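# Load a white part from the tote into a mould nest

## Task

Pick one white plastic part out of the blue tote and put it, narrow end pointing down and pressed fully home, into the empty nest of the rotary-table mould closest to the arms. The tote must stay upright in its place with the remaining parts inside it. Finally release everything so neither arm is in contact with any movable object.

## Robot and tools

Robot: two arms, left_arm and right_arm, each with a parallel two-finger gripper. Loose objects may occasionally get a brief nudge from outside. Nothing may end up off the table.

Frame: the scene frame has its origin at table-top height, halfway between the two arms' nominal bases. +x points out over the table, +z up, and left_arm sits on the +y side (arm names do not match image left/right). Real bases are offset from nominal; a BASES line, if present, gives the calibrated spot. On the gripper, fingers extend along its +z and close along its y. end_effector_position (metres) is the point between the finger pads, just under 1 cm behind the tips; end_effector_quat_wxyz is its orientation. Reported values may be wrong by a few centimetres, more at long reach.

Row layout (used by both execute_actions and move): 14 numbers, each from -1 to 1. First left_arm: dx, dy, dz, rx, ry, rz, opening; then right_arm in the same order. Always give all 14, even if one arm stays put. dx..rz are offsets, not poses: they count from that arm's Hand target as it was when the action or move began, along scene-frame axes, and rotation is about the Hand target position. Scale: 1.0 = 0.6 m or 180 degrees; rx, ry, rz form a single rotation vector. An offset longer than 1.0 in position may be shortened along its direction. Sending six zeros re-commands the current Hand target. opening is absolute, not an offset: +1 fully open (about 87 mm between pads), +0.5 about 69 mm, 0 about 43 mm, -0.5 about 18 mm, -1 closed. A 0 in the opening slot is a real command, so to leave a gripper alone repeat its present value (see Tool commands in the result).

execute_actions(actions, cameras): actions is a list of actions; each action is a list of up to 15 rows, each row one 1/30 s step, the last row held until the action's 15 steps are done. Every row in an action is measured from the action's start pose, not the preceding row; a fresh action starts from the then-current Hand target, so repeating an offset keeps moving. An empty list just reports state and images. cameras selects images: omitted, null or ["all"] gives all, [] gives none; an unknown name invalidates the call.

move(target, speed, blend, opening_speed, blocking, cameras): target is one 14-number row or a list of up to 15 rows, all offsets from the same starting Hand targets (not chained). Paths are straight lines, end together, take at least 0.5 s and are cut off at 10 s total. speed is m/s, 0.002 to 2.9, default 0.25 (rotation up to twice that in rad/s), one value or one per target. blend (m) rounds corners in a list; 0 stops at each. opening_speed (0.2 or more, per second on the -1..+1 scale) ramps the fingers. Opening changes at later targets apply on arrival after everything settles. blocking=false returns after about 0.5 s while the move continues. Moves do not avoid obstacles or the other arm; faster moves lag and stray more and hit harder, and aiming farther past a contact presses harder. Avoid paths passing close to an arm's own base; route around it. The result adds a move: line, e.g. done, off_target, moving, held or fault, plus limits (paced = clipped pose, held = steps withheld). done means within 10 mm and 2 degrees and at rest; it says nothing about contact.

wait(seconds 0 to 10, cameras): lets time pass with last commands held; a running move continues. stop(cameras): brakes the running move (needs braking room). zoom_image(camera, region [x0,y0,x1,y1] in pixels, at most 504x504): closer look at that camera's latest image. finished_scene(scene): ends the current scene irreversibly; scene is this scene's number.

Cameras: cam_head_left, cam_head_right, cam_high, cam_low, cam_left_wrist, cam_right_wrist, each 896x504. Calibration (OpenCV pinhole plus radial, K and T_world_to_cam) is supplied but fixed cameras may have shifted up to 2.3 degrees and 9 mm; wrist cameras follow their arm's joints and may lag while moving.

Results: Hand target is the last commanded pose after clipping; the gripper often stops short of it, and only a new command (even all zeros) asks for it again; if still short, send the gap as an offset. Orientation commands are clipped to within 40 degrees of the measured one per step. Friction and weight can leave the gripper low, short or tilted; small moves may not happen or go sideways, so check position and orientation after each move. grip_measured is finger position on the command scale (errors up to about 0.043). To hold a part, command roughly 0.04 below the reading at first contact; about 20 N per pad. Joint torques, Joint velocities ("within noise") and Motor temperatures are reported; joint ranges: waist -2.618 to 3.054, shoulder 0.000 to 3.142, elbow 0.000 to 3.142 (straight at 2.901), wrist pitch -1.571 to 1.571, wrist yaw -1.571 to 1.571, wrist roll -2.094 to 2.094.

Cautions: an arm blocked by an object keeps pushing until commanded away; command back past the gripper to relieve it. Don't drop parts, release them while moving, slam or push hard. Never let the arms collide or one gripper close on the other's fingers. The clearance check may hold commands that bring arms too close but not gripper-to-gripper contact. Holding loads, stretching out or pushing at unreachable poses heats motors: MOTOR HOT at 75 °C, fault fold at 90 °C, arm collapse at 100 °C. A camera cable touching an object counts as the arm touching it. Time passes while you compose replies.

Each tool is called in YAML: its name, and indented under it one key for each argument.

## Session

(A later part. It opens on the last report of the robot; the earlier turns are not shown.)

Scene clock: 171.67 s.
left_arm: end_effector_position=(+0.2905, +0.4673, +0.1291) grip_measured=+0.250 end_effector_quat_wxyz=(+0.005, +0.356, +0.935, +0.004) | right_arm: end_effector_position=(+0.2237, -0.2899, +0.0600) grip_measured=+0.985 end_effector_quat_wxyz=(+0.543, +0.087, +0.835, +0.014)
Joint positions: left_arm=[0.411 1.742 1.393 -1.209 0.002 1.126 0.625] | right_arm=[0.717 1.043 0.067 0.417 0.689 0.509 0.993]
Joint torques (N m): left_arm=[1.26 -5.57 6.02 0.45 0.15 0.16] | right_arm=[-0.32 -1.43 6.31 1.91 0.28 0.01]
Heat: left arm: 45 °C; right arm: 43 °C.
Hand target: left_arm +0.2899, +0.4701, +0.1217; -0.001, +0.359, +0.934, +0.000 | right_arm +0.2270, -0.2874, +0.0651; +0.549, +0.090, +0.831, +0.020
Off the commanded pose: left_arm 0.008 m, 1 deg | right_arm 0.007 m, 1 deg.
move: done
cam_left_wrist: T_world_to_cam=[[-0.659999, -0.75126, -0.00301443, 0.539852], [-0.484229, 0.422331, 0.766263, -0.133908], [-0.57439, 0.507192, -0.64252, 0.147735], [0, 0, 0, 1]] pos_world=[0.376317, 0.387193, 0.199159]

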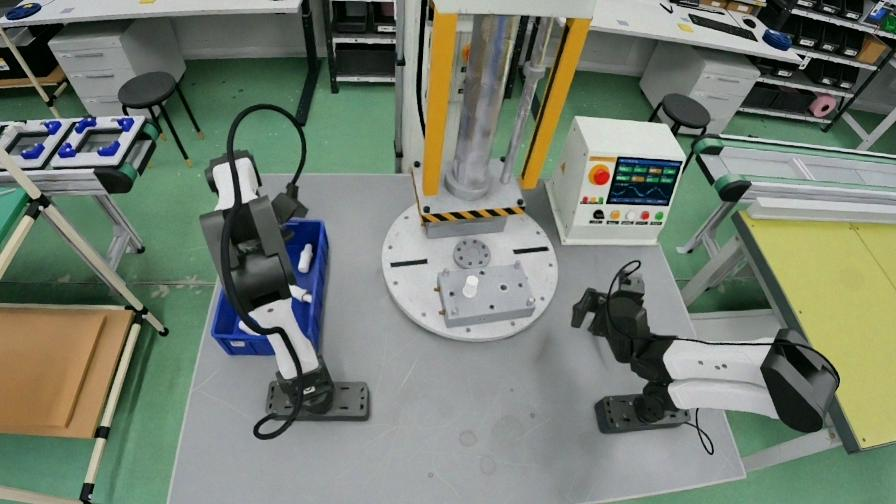

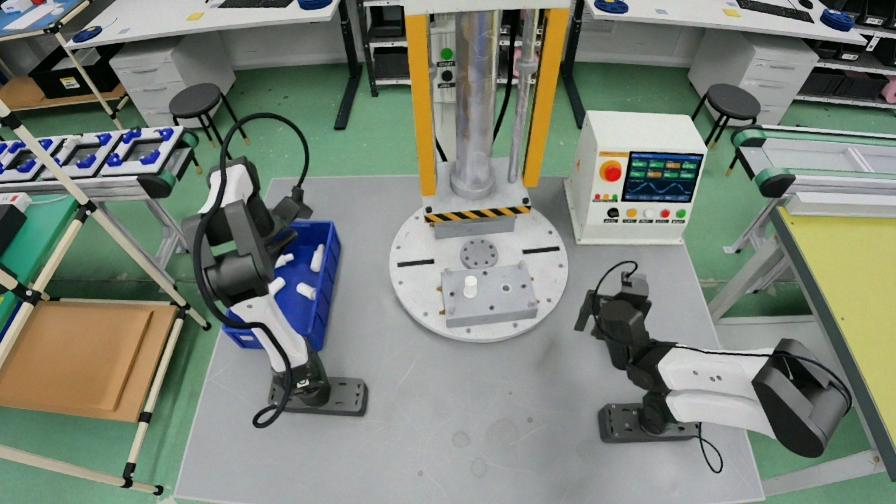

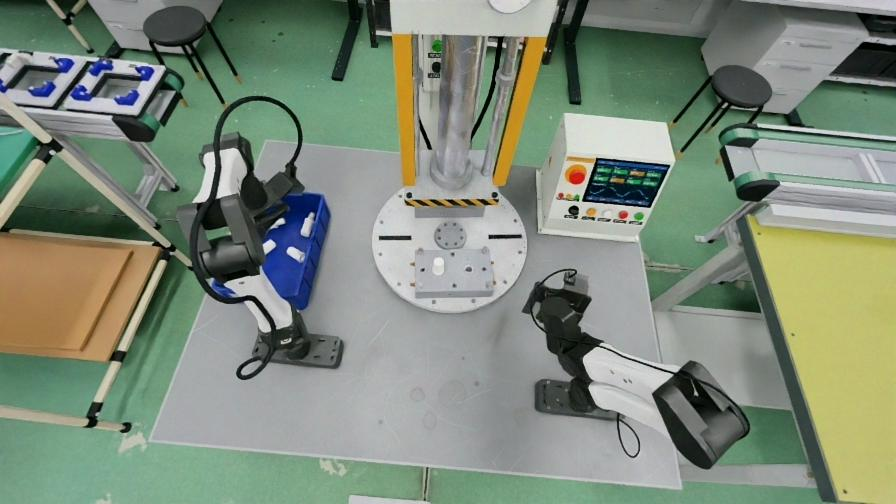

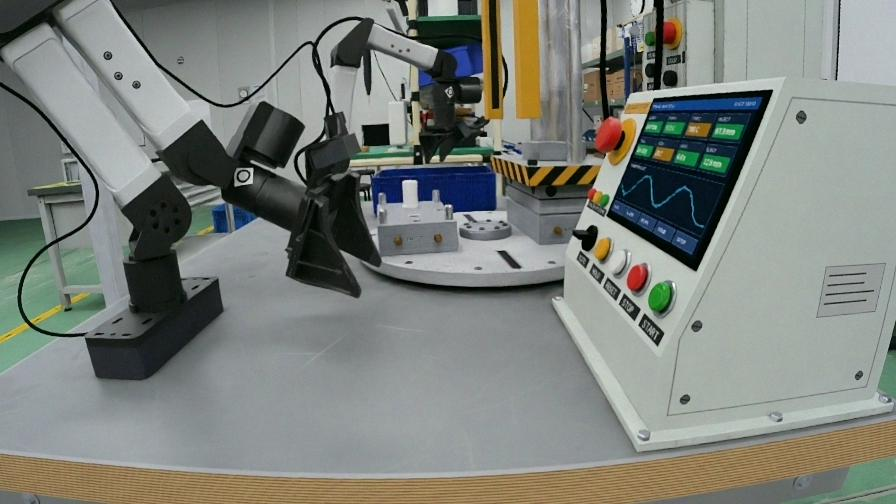

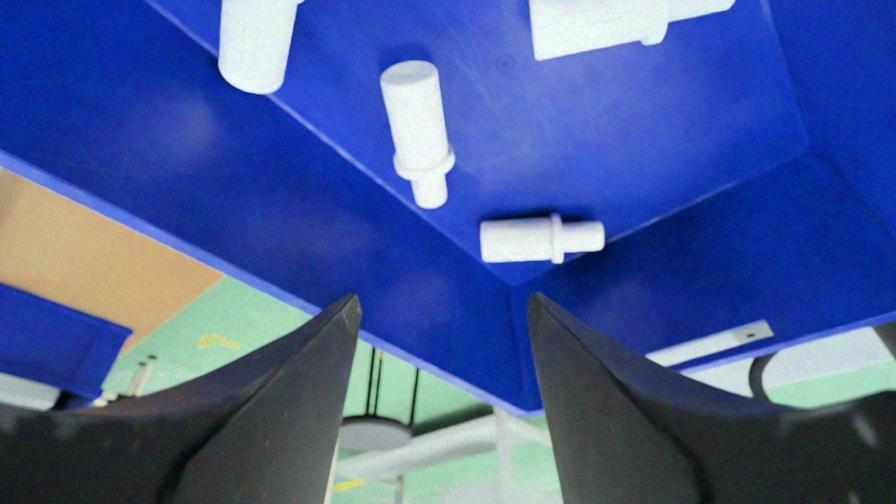

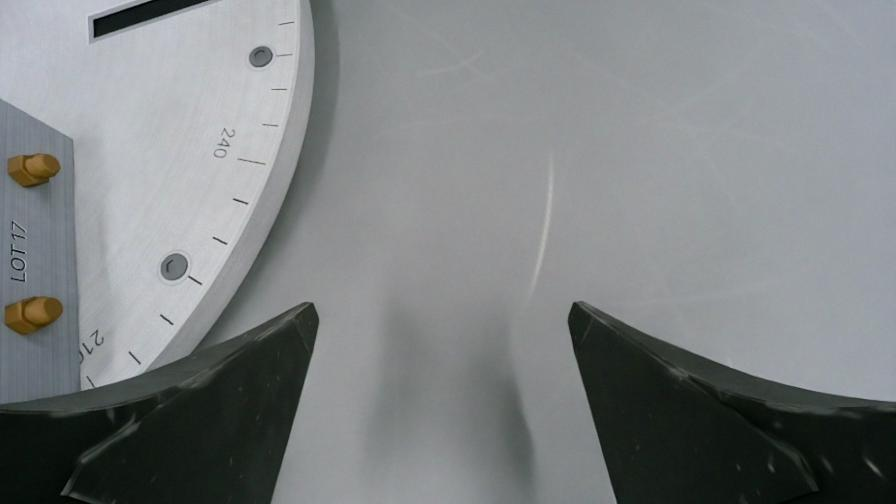

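move:
  target: [0.0168,0.008,-0.103,0,0,0,0.25,0,0,0,0,0,0,1]
  speed: 0.12

zoom_image:
  camera: "cam_head_left"
  region: [205, 150, 345, 365]

zoom_image:
  camera: "cam_high"
  region: [185, 130, 345, 310]

Scene clock: 190.73 s.
left_arm: end_effector_position=(+0.3014, +0.4719, +0.0668) grip_measured=+0.250 end_effector_quat_wxyz=(+0.004, +0.356, +0.934, +0.002) | right_arm: end_effector_position=(+0.2237, -0.2899, +0.0600) grip_measured=+0.985 end_effector_quat_wxyz=(+0.543, +0.087, +0.835, +0.014)
Joint positions: left_arm=[0.411 1.841 1.262 -0.982 0.002 1.127 0.625] | right_arm=[0.717 1.043 0.067 0.417 0.689 0.509 0.993]
Joint torques (N m): left_arm=[1.36 -6.2 5.9 0.45 0.14 0.14] | right_arm=[-0.29 -1.44 6.28 1.92 0.27 -0.01]
Heat: left arm: 44 °C; right arm: 43 °C.
Hand target: left_arm +0.2999, +0.4749, +0.0598; -0.001, +0.359, +0.934, +0.000 | right_arm +0.2270, -0.2874, +0.0651; +0.549, +0.090, +0.831, +0.020
Off the commanded pose: left_arm 0.008 m, 1 deg | right_arm 0.007 m, 1 deg.
move: done
cam_left_wrist: T_world_to_cam=[[-0.660848, -0.750519, 0.000358531, 0.550012], [-0.481119, 0.424002, 0.767299, -0.0845188], [-0.576024, 0.506896, -0.64129, 0.112136], [0, 0, 0, 1]] pos_world=[0.387404, 0.39179, 0.136565]

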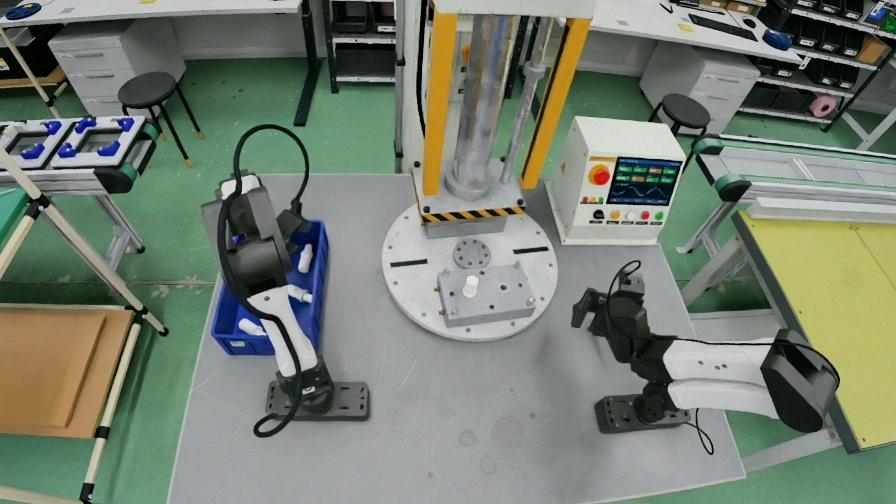

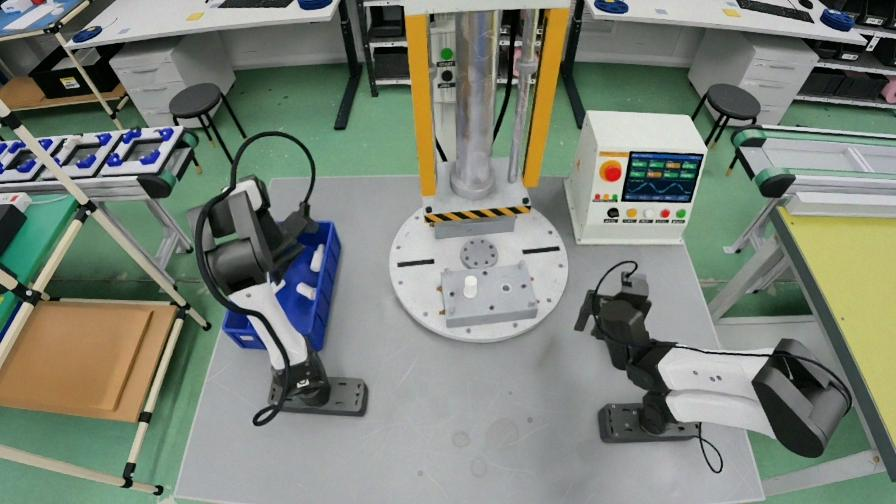

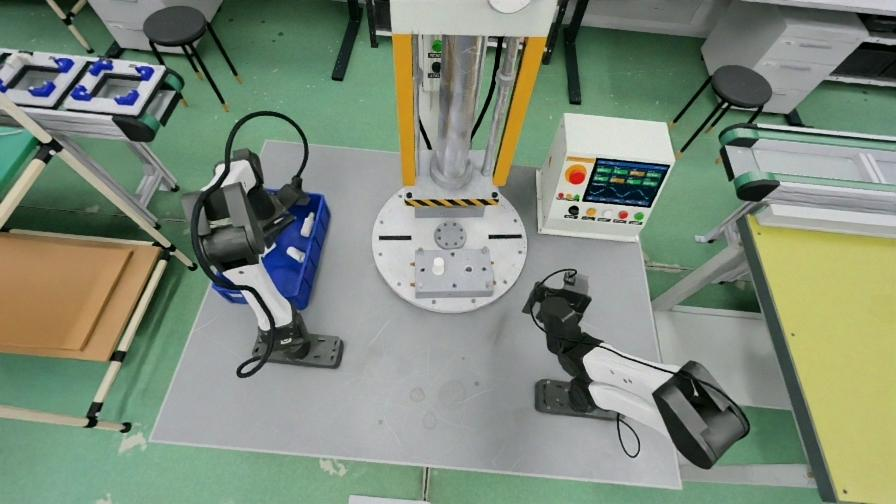

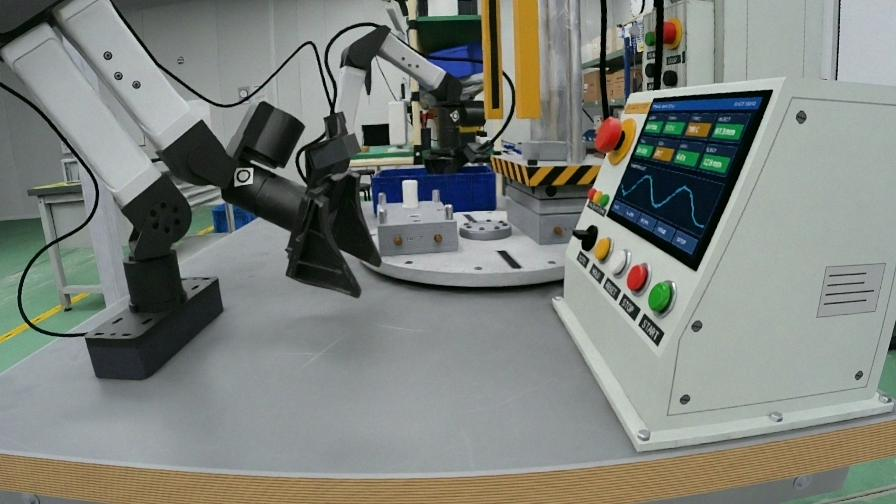

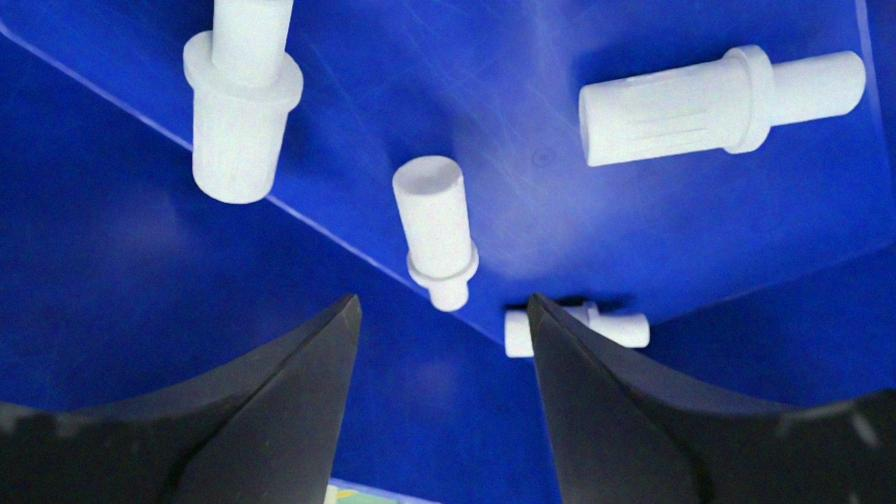

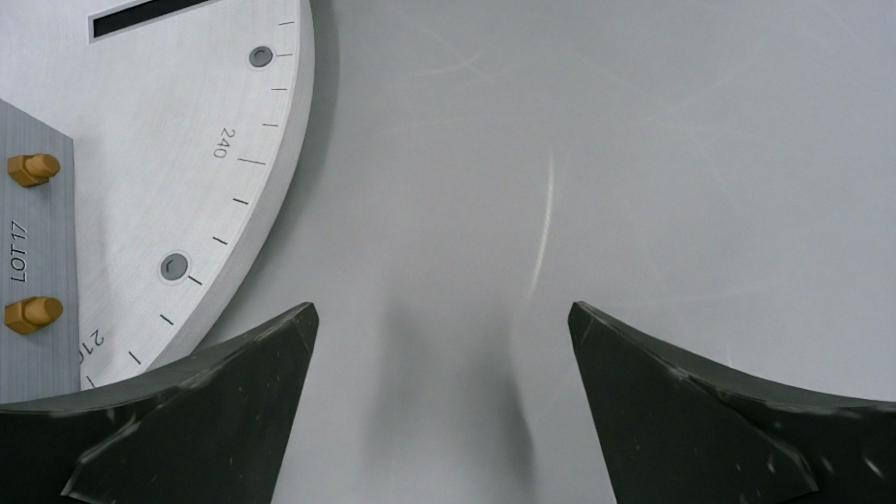

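Scaled by 2.344 (camera's finer frame: 1280x720).

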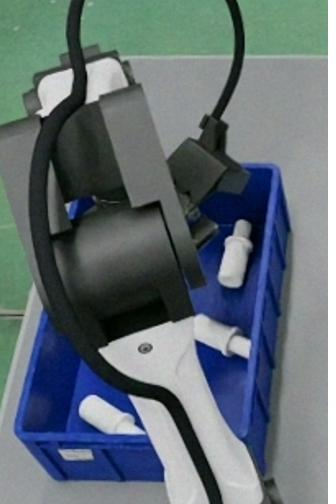

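Scaled by 2.800 (camera's finer frame: 1280x720).

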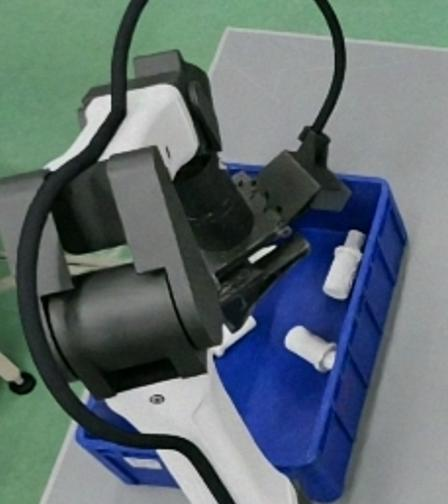

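move:
  target:
    - [-0.002,-0.002,0,0,0,-0.0444,0.25,0,0,0,0,0,0,1]
    - [-0.002,-0.002,-0.038,0,0,-0.0444,0.25,0,0,0,0,0,0,1]
  speed: 0.08

zoom_image:
  camera: "cam_head_left"
  region: [205, 150, 345, 365]

zoom_image:
  camera: "cam_high"
  region: [245, 150, 345, 250]

Scene clock: 212.27 s.
left_arm: end_effector_position=(+0.3002, +0.4735, +0.0449) grip_measured=+0.250 end_effector_quat_wxyz=(+0.005, +0.417, +0.909, +0.004) | right_arm: end_effector_position=(+0.2237, -0.2899, +0.0600) grip_measured=+0.985 end_effector_quat_wxyz=(+0.543, +0.087, +0.835, +0.014)
Joint positions: left_arm=[0.411 1.85 1.179 -0.887 0.002 1.258 0.625] | right_arm=[0.717 1.043 0.067 0.417 0.689 0.509 0.993]
Joint torques (N m): left_arm=[0.7 -5.91 5.55 0.43 0.15 0.14] | right_arm=[-0.38 -1.55 6.38 1.95 0.3 -0.03]
Heat: left arm: 43 °C; right arm: 43 °C.
Hand target: left_arm +0.2987, +0.4737, +0.0370; -0.001, +0.423, +0.906, +0.000 | right_arm +0.2270, -0.2874, +0.0651; +0.549, +0.090, +0.831, +0.020
Off the commanded pose: left_arm 0.008 m, 1 deg | right_arm 0.007 m, 1 deg.
move: done
cam_left_wrist: T_world_to_cam=[[-0.753108, -0.657883, -0.00424584, 0.534522], [-0.424517, 0.481012, 0.767081, -0.11306], [-0.502607, 0.579497, -0.641537, 0.0401654], [0, 0, 0, 1]] pos_world=[0.374744, 0.382761, 0.114763]

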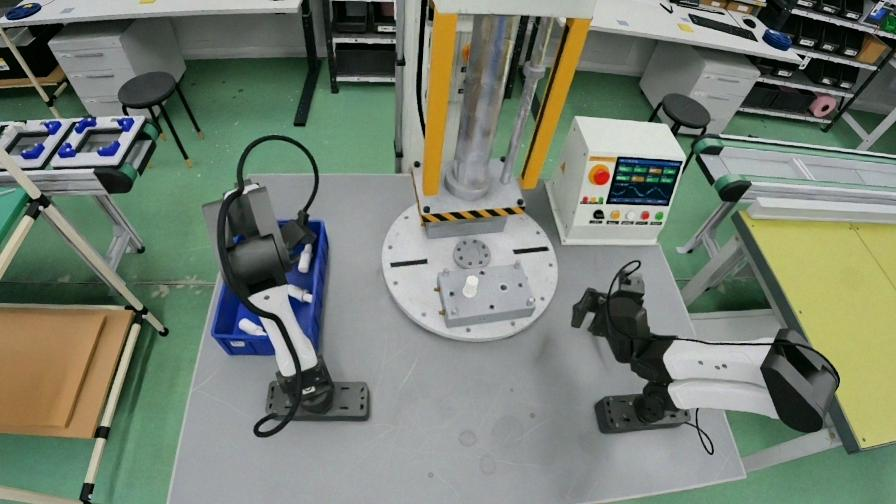

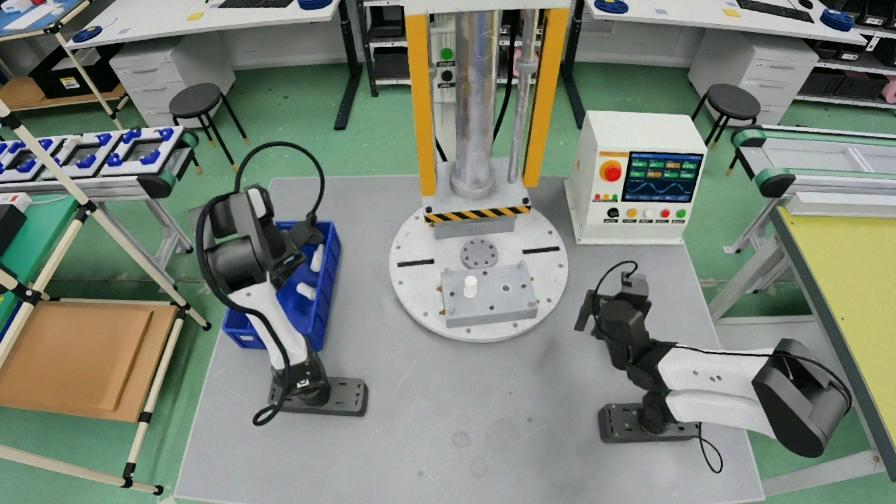

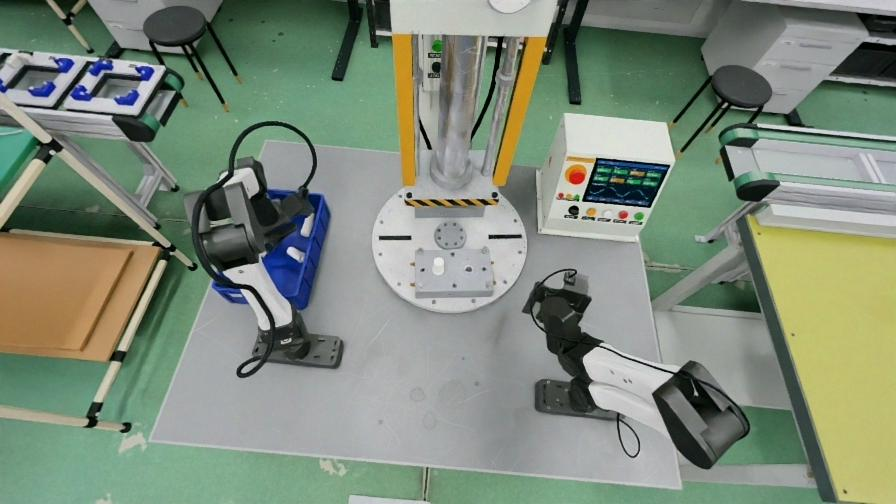

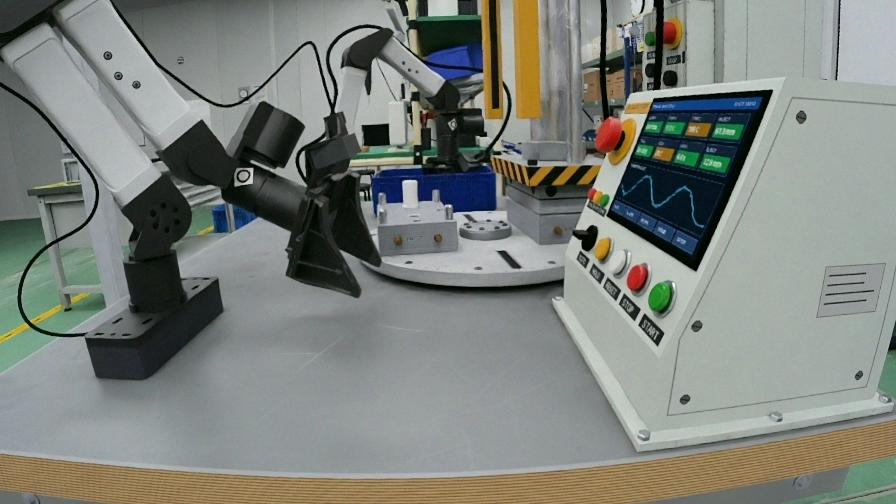

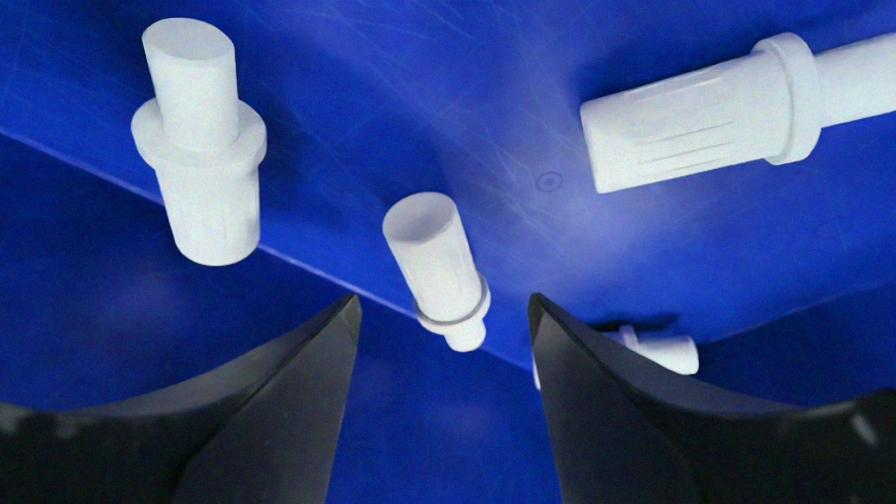

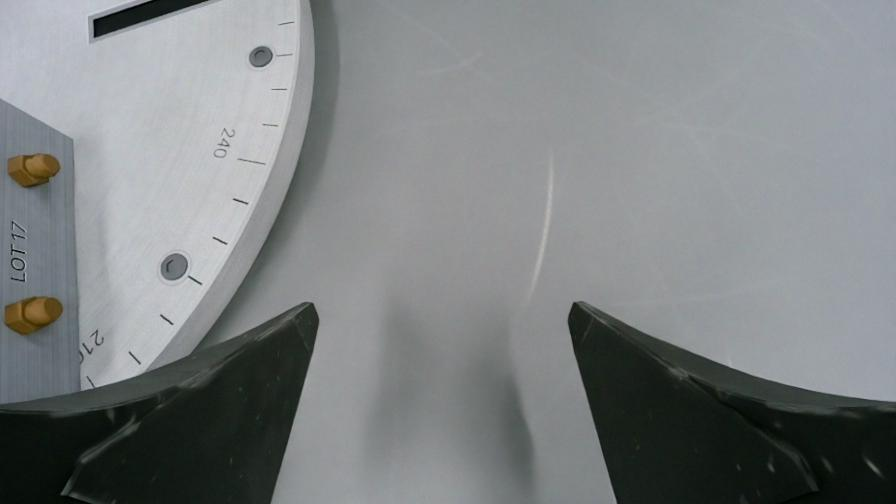

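Scaled by 2.344 (camera's finer frame: 1280x720).

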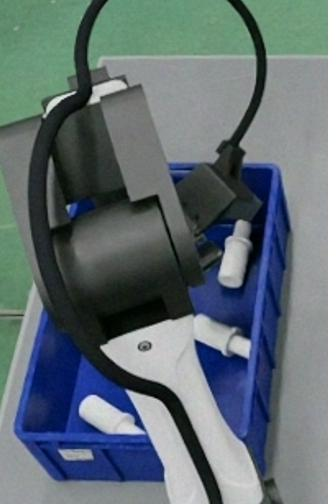

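Scaled by 5.040 (camera's finer frame: 1280x720).

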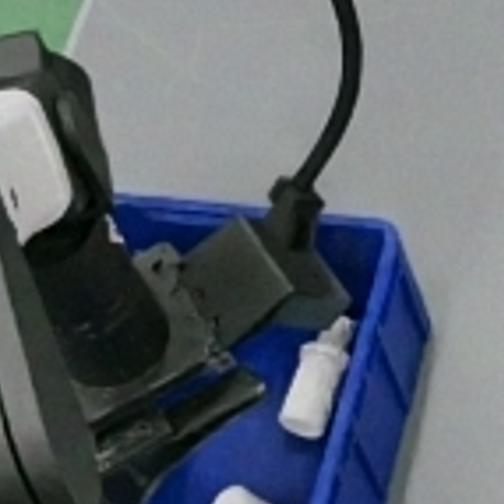

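move:
  target:
    - [-0.007,0.005,0.005,0,0,-0.039,0.38,0,0,0,0,0,0,1]
    - [-0.007,0.005,-0.04,0,0,-0.039,0.38,0,0,0,0,0,0,1]
  speed: 0.08

zoom_image:
  camera: "cam_high"
  region: [245, 150, 345, 250]

zoom_image:
  camera: "cam_head_left"
  region: [245, 170, 345, 280]

Scene clock: 246.20 s.
left_arm: end_effector_position=(+0.2973, +0.4777, +0.0214) grip_measured=+0.380 end_effector_quat_wxyz=(+0.005, +0.471, +0.882, +0.007) | right_arm: end_effector_position=(+0.2237, -0.2899, +0.0600) grip_measured=+0.985 end_effector_quat_wxyz=(+0.543, +0.087, +0.835, +0.014)
Joint positions: left_arm=[0.421 1.868 1.098 -0.783 -0.001 1.389 0.69] | right_arm=[0.717 1.043 0.067 0.417 0.689 0.509 0.993]
Joint torques (N m): left_arm=[0.7 -5.82 5.12 0.42 0.17 0.15] | right_arm=[-0.27 -1.5 6.39 1.92 0.27 0.01]
Heat: left arm: 43 °C; right arm: 43 °C.
Hand target: left_arm +0.2947, +0.4767, +0.0131; -0.001, +0.477, +0.879, +0.000 | right_arm +0.2270, -0.2874, +0.0651; +0.549, +0.090, +0.831, +0.020
Off the commanded pose: left_arm 0.009 m, 1 deg | right_arm 0.007 m, 1 deg.
move: done
cam_left_wrist: T_world_to_cam=[[-0.827387, -0.561556, -0.00929156, 0.511092], [-0.364499, 0.524314, 0.769568, -0.13676], [-0.427283, 0.640117, -0.638497, -0.030255], [0, 0, 0, 1]] pos_world=[0.360095, 0.378079, 0.0906771]

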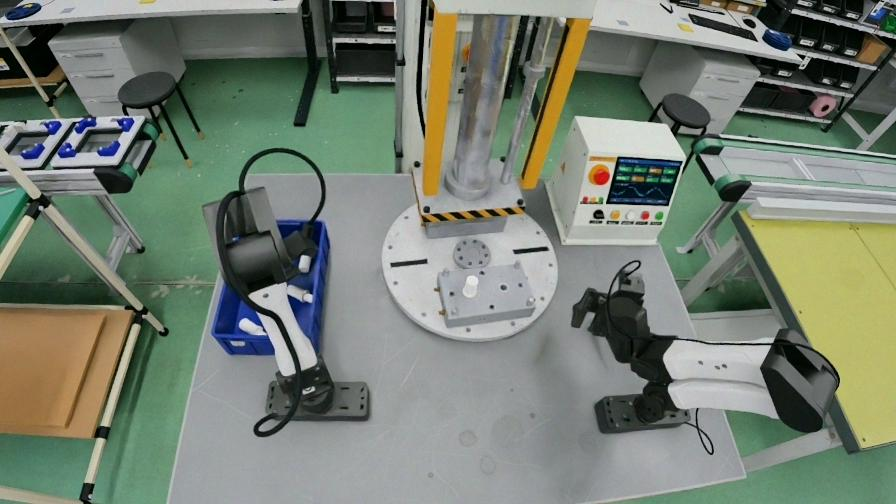

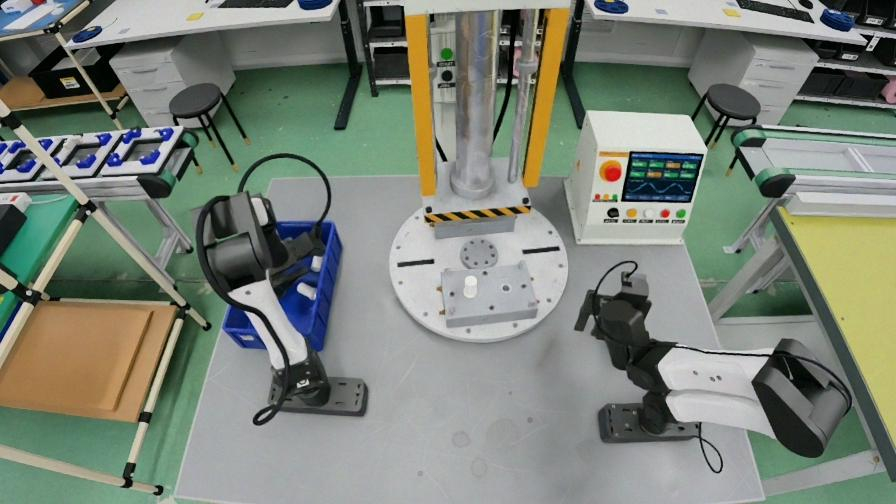

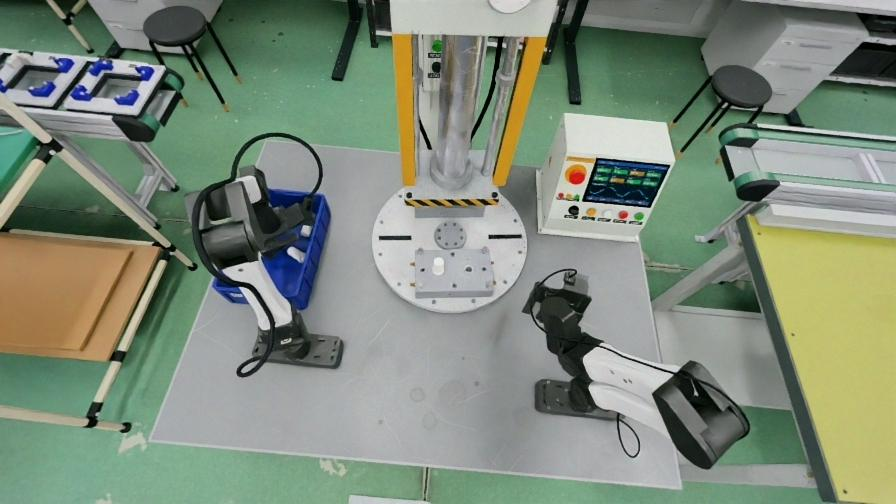

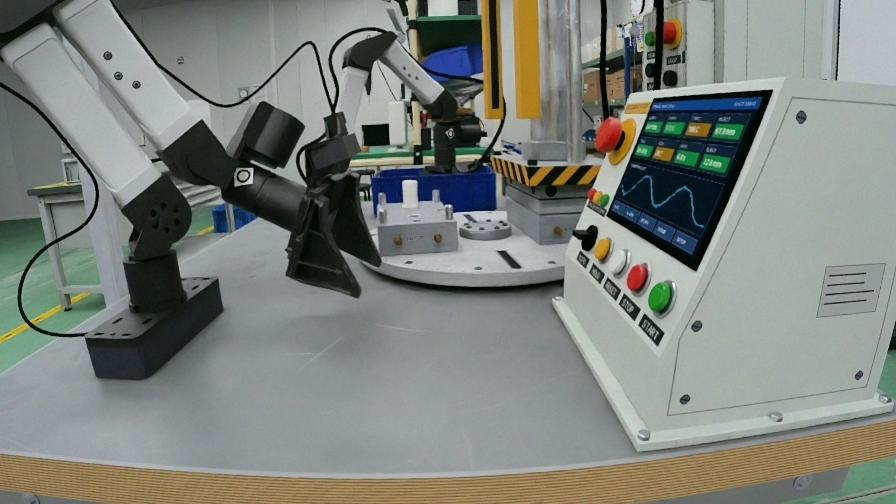

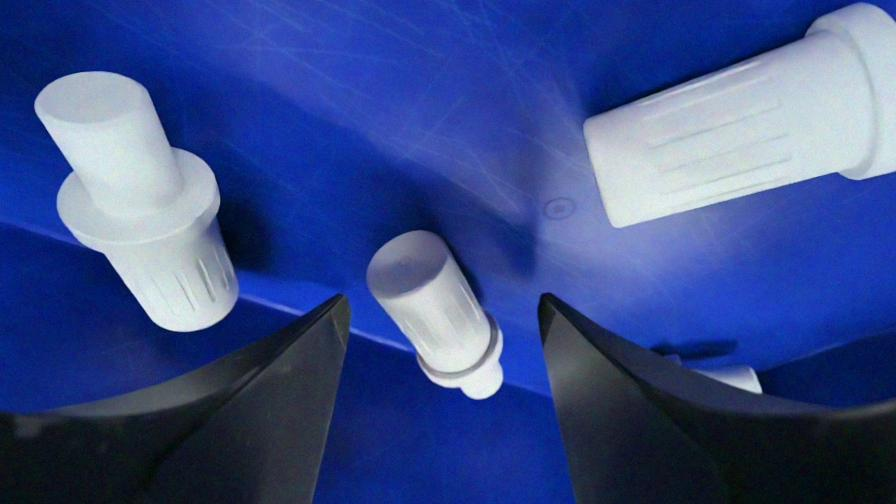

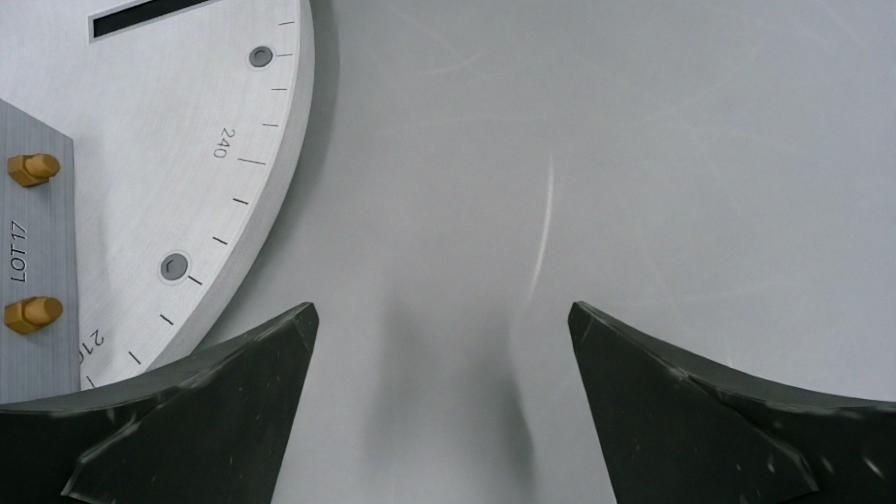

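Scaled by 5.040 (camera's finer frame: 1280x720).

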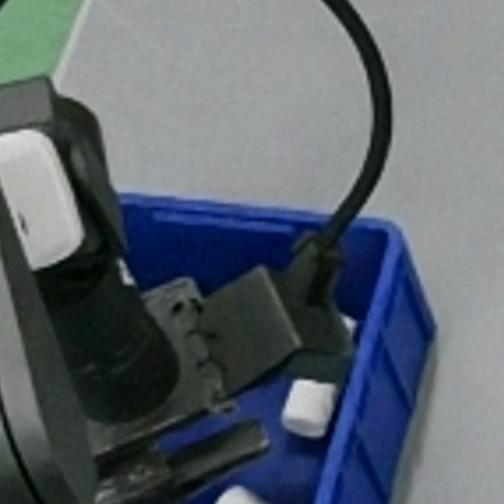

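Scaled by 4.582 (camera's finer frame: 1280x720).

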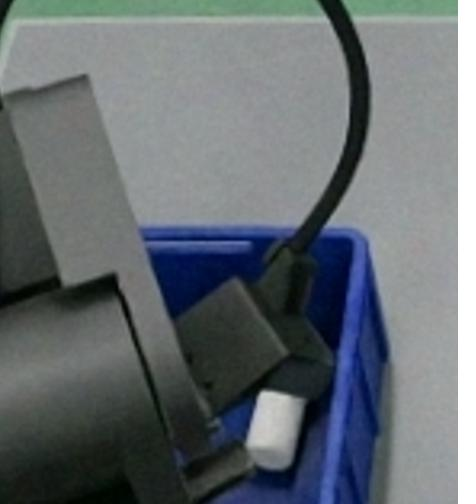

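move:
  target: [0,0,0,0,0,0,-0.28,0,0,0,0,0,0,1]
  opening_speed: 0.3
  cameras: ["cam_left_wrist","cam_high"]

Scene clock: 252.00 s.
left_arm: end_effector_position=(+0.2974, +0.4777, +0.0214) grip_measured=-0.279 end_effector_quat_wxyz=(+0.005, +0.471, +0.882, +0.007) | right_arm: end_effector_position=(+0.2237, -0.2899, +0.0600) grip_measured=+0.985 end_effector_quat_wxyz=(+0.543, +0.087, +0.835, +0.014)
Joint positions: left_arm=[0.421 1.868 1.098 -0.783 -0.001 1.39 0.36] | right_arm=[0.717 1.043 0.067 0.417 0.689 0.509 0.993]
Joint torques (N m): left_arm=[0.7 -5.83 5.16 0.4 0.18 0.14] | right_arm=[-0.36 -1.5 6.27 1.92 0.31 -0.02]
Motor temperatures (°C): left_arm=[29 41 42 29 28 29 28] | right_arm=[31 38 43 37 27 28 31]
Heat: left arm: 42 °C; right arm: 43 °C.
Hand target: left_arm +0.2947, +0.4767, +0.0131; -0.001, +0.478, +0.879, +0.000 | right_arm +0.2270, -0.2874, +0.0651; +0.549, +0.090, +0.831, +0.020
Off the commanded pose: left_arm 0.009 m, 1 deg | right_arm 0.007 m, 1 deg.
move: done
cam_left_wrist: T_world_to_cam=[[-0.827782, -0.560966, -0.00969482, 0.511053], [-0.3644, 0.524422, 0.769542, -0.136834], [-0.426603, 0.640545, -0.638523, -0.0306598], [0, 0, 0, 1]] pos_world=[0.360099, 0.378081, 0.0906769]
Images, in order (width x height): cam_high 896x504, cam_left_wrist 896x504.

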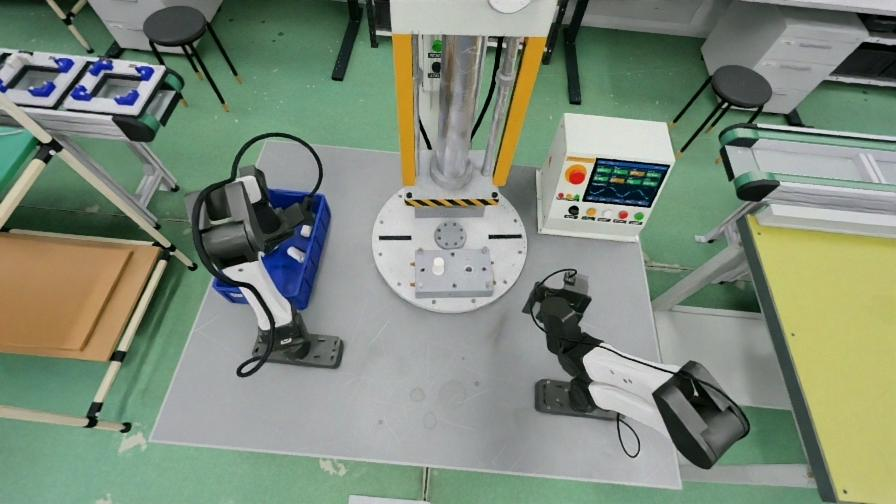

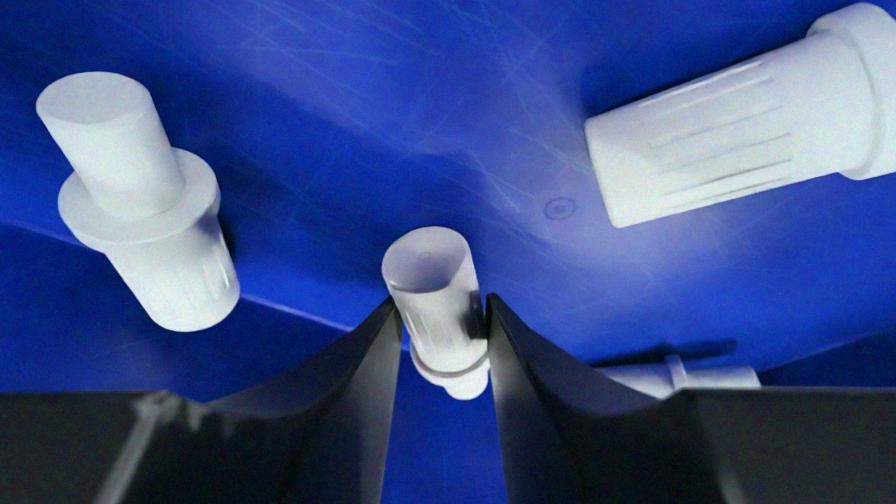

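move:
  target: [0,0,0,0,0,0,-0.5,0,0,0,0,0,0,1]
  opening_speed: 0.3
  cameras: ["cam_left_wrist"]

Scene clock: 256.53 s.
left_arm: end_effector_position=(+0.2974, +0.4778, +0.0214) grip_measured=-0.322 end_effector_quat_wxyz=(+0.005, +0.471, +0.882, +0.007) | right_arm: end_effector_position=(+0.2237, -0.2899, +0.0600) grip_measured=+0.985 end_effector_quat_wxyz=(+0.543, +0.087, +0.835, +0.014)
Joint positions: left_arm=[0.421 1.868 1.098 -0.783 -0.001 1.39 0.339] | right_arm=[0.717 1.043 0.067 0.417 0.689 0.509 0.993]
Joint torques (N m): left_arm=[0.68 -5.81 5.15 0.41 0.18 0.14] | right_arm=[-0.21 -1.46 6.43 1.94 0.27 0]
Heat: left arm: 42 °C; right arm: 43 °C.
Hand target: left_arm +0.2947, +0.4767, +0.0131; -0.001, +0.478, +0.879, +0.000 | right_arm +0.2270, -0.2874, +0.0651; +0.549, +0.090, +0.831, +0.020
Off the commanded pose: left_arm 0.009 m, 1 deg | right_arm 0.007 m, 1 deg.
move: done
cam_left_wrist: T_world_to_cam=[[-0.827766, -0.560988, -0.00977892, 0.511119], [-0.364309, 0.524138, 0.769778, -0.136835], [-0.426711, 0.640759, -0.638237, -0.030792], [0, 0, 0, 1]] pos_world=[0.360098, 0.378183, 0.0906782]

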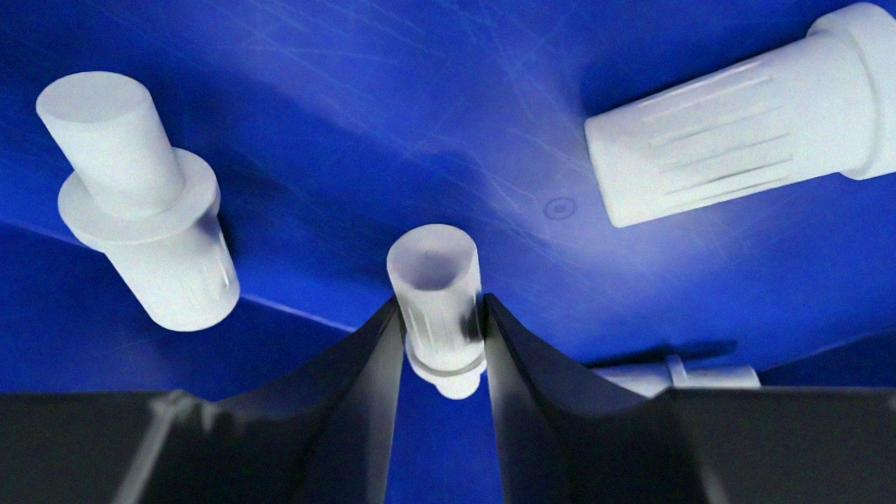

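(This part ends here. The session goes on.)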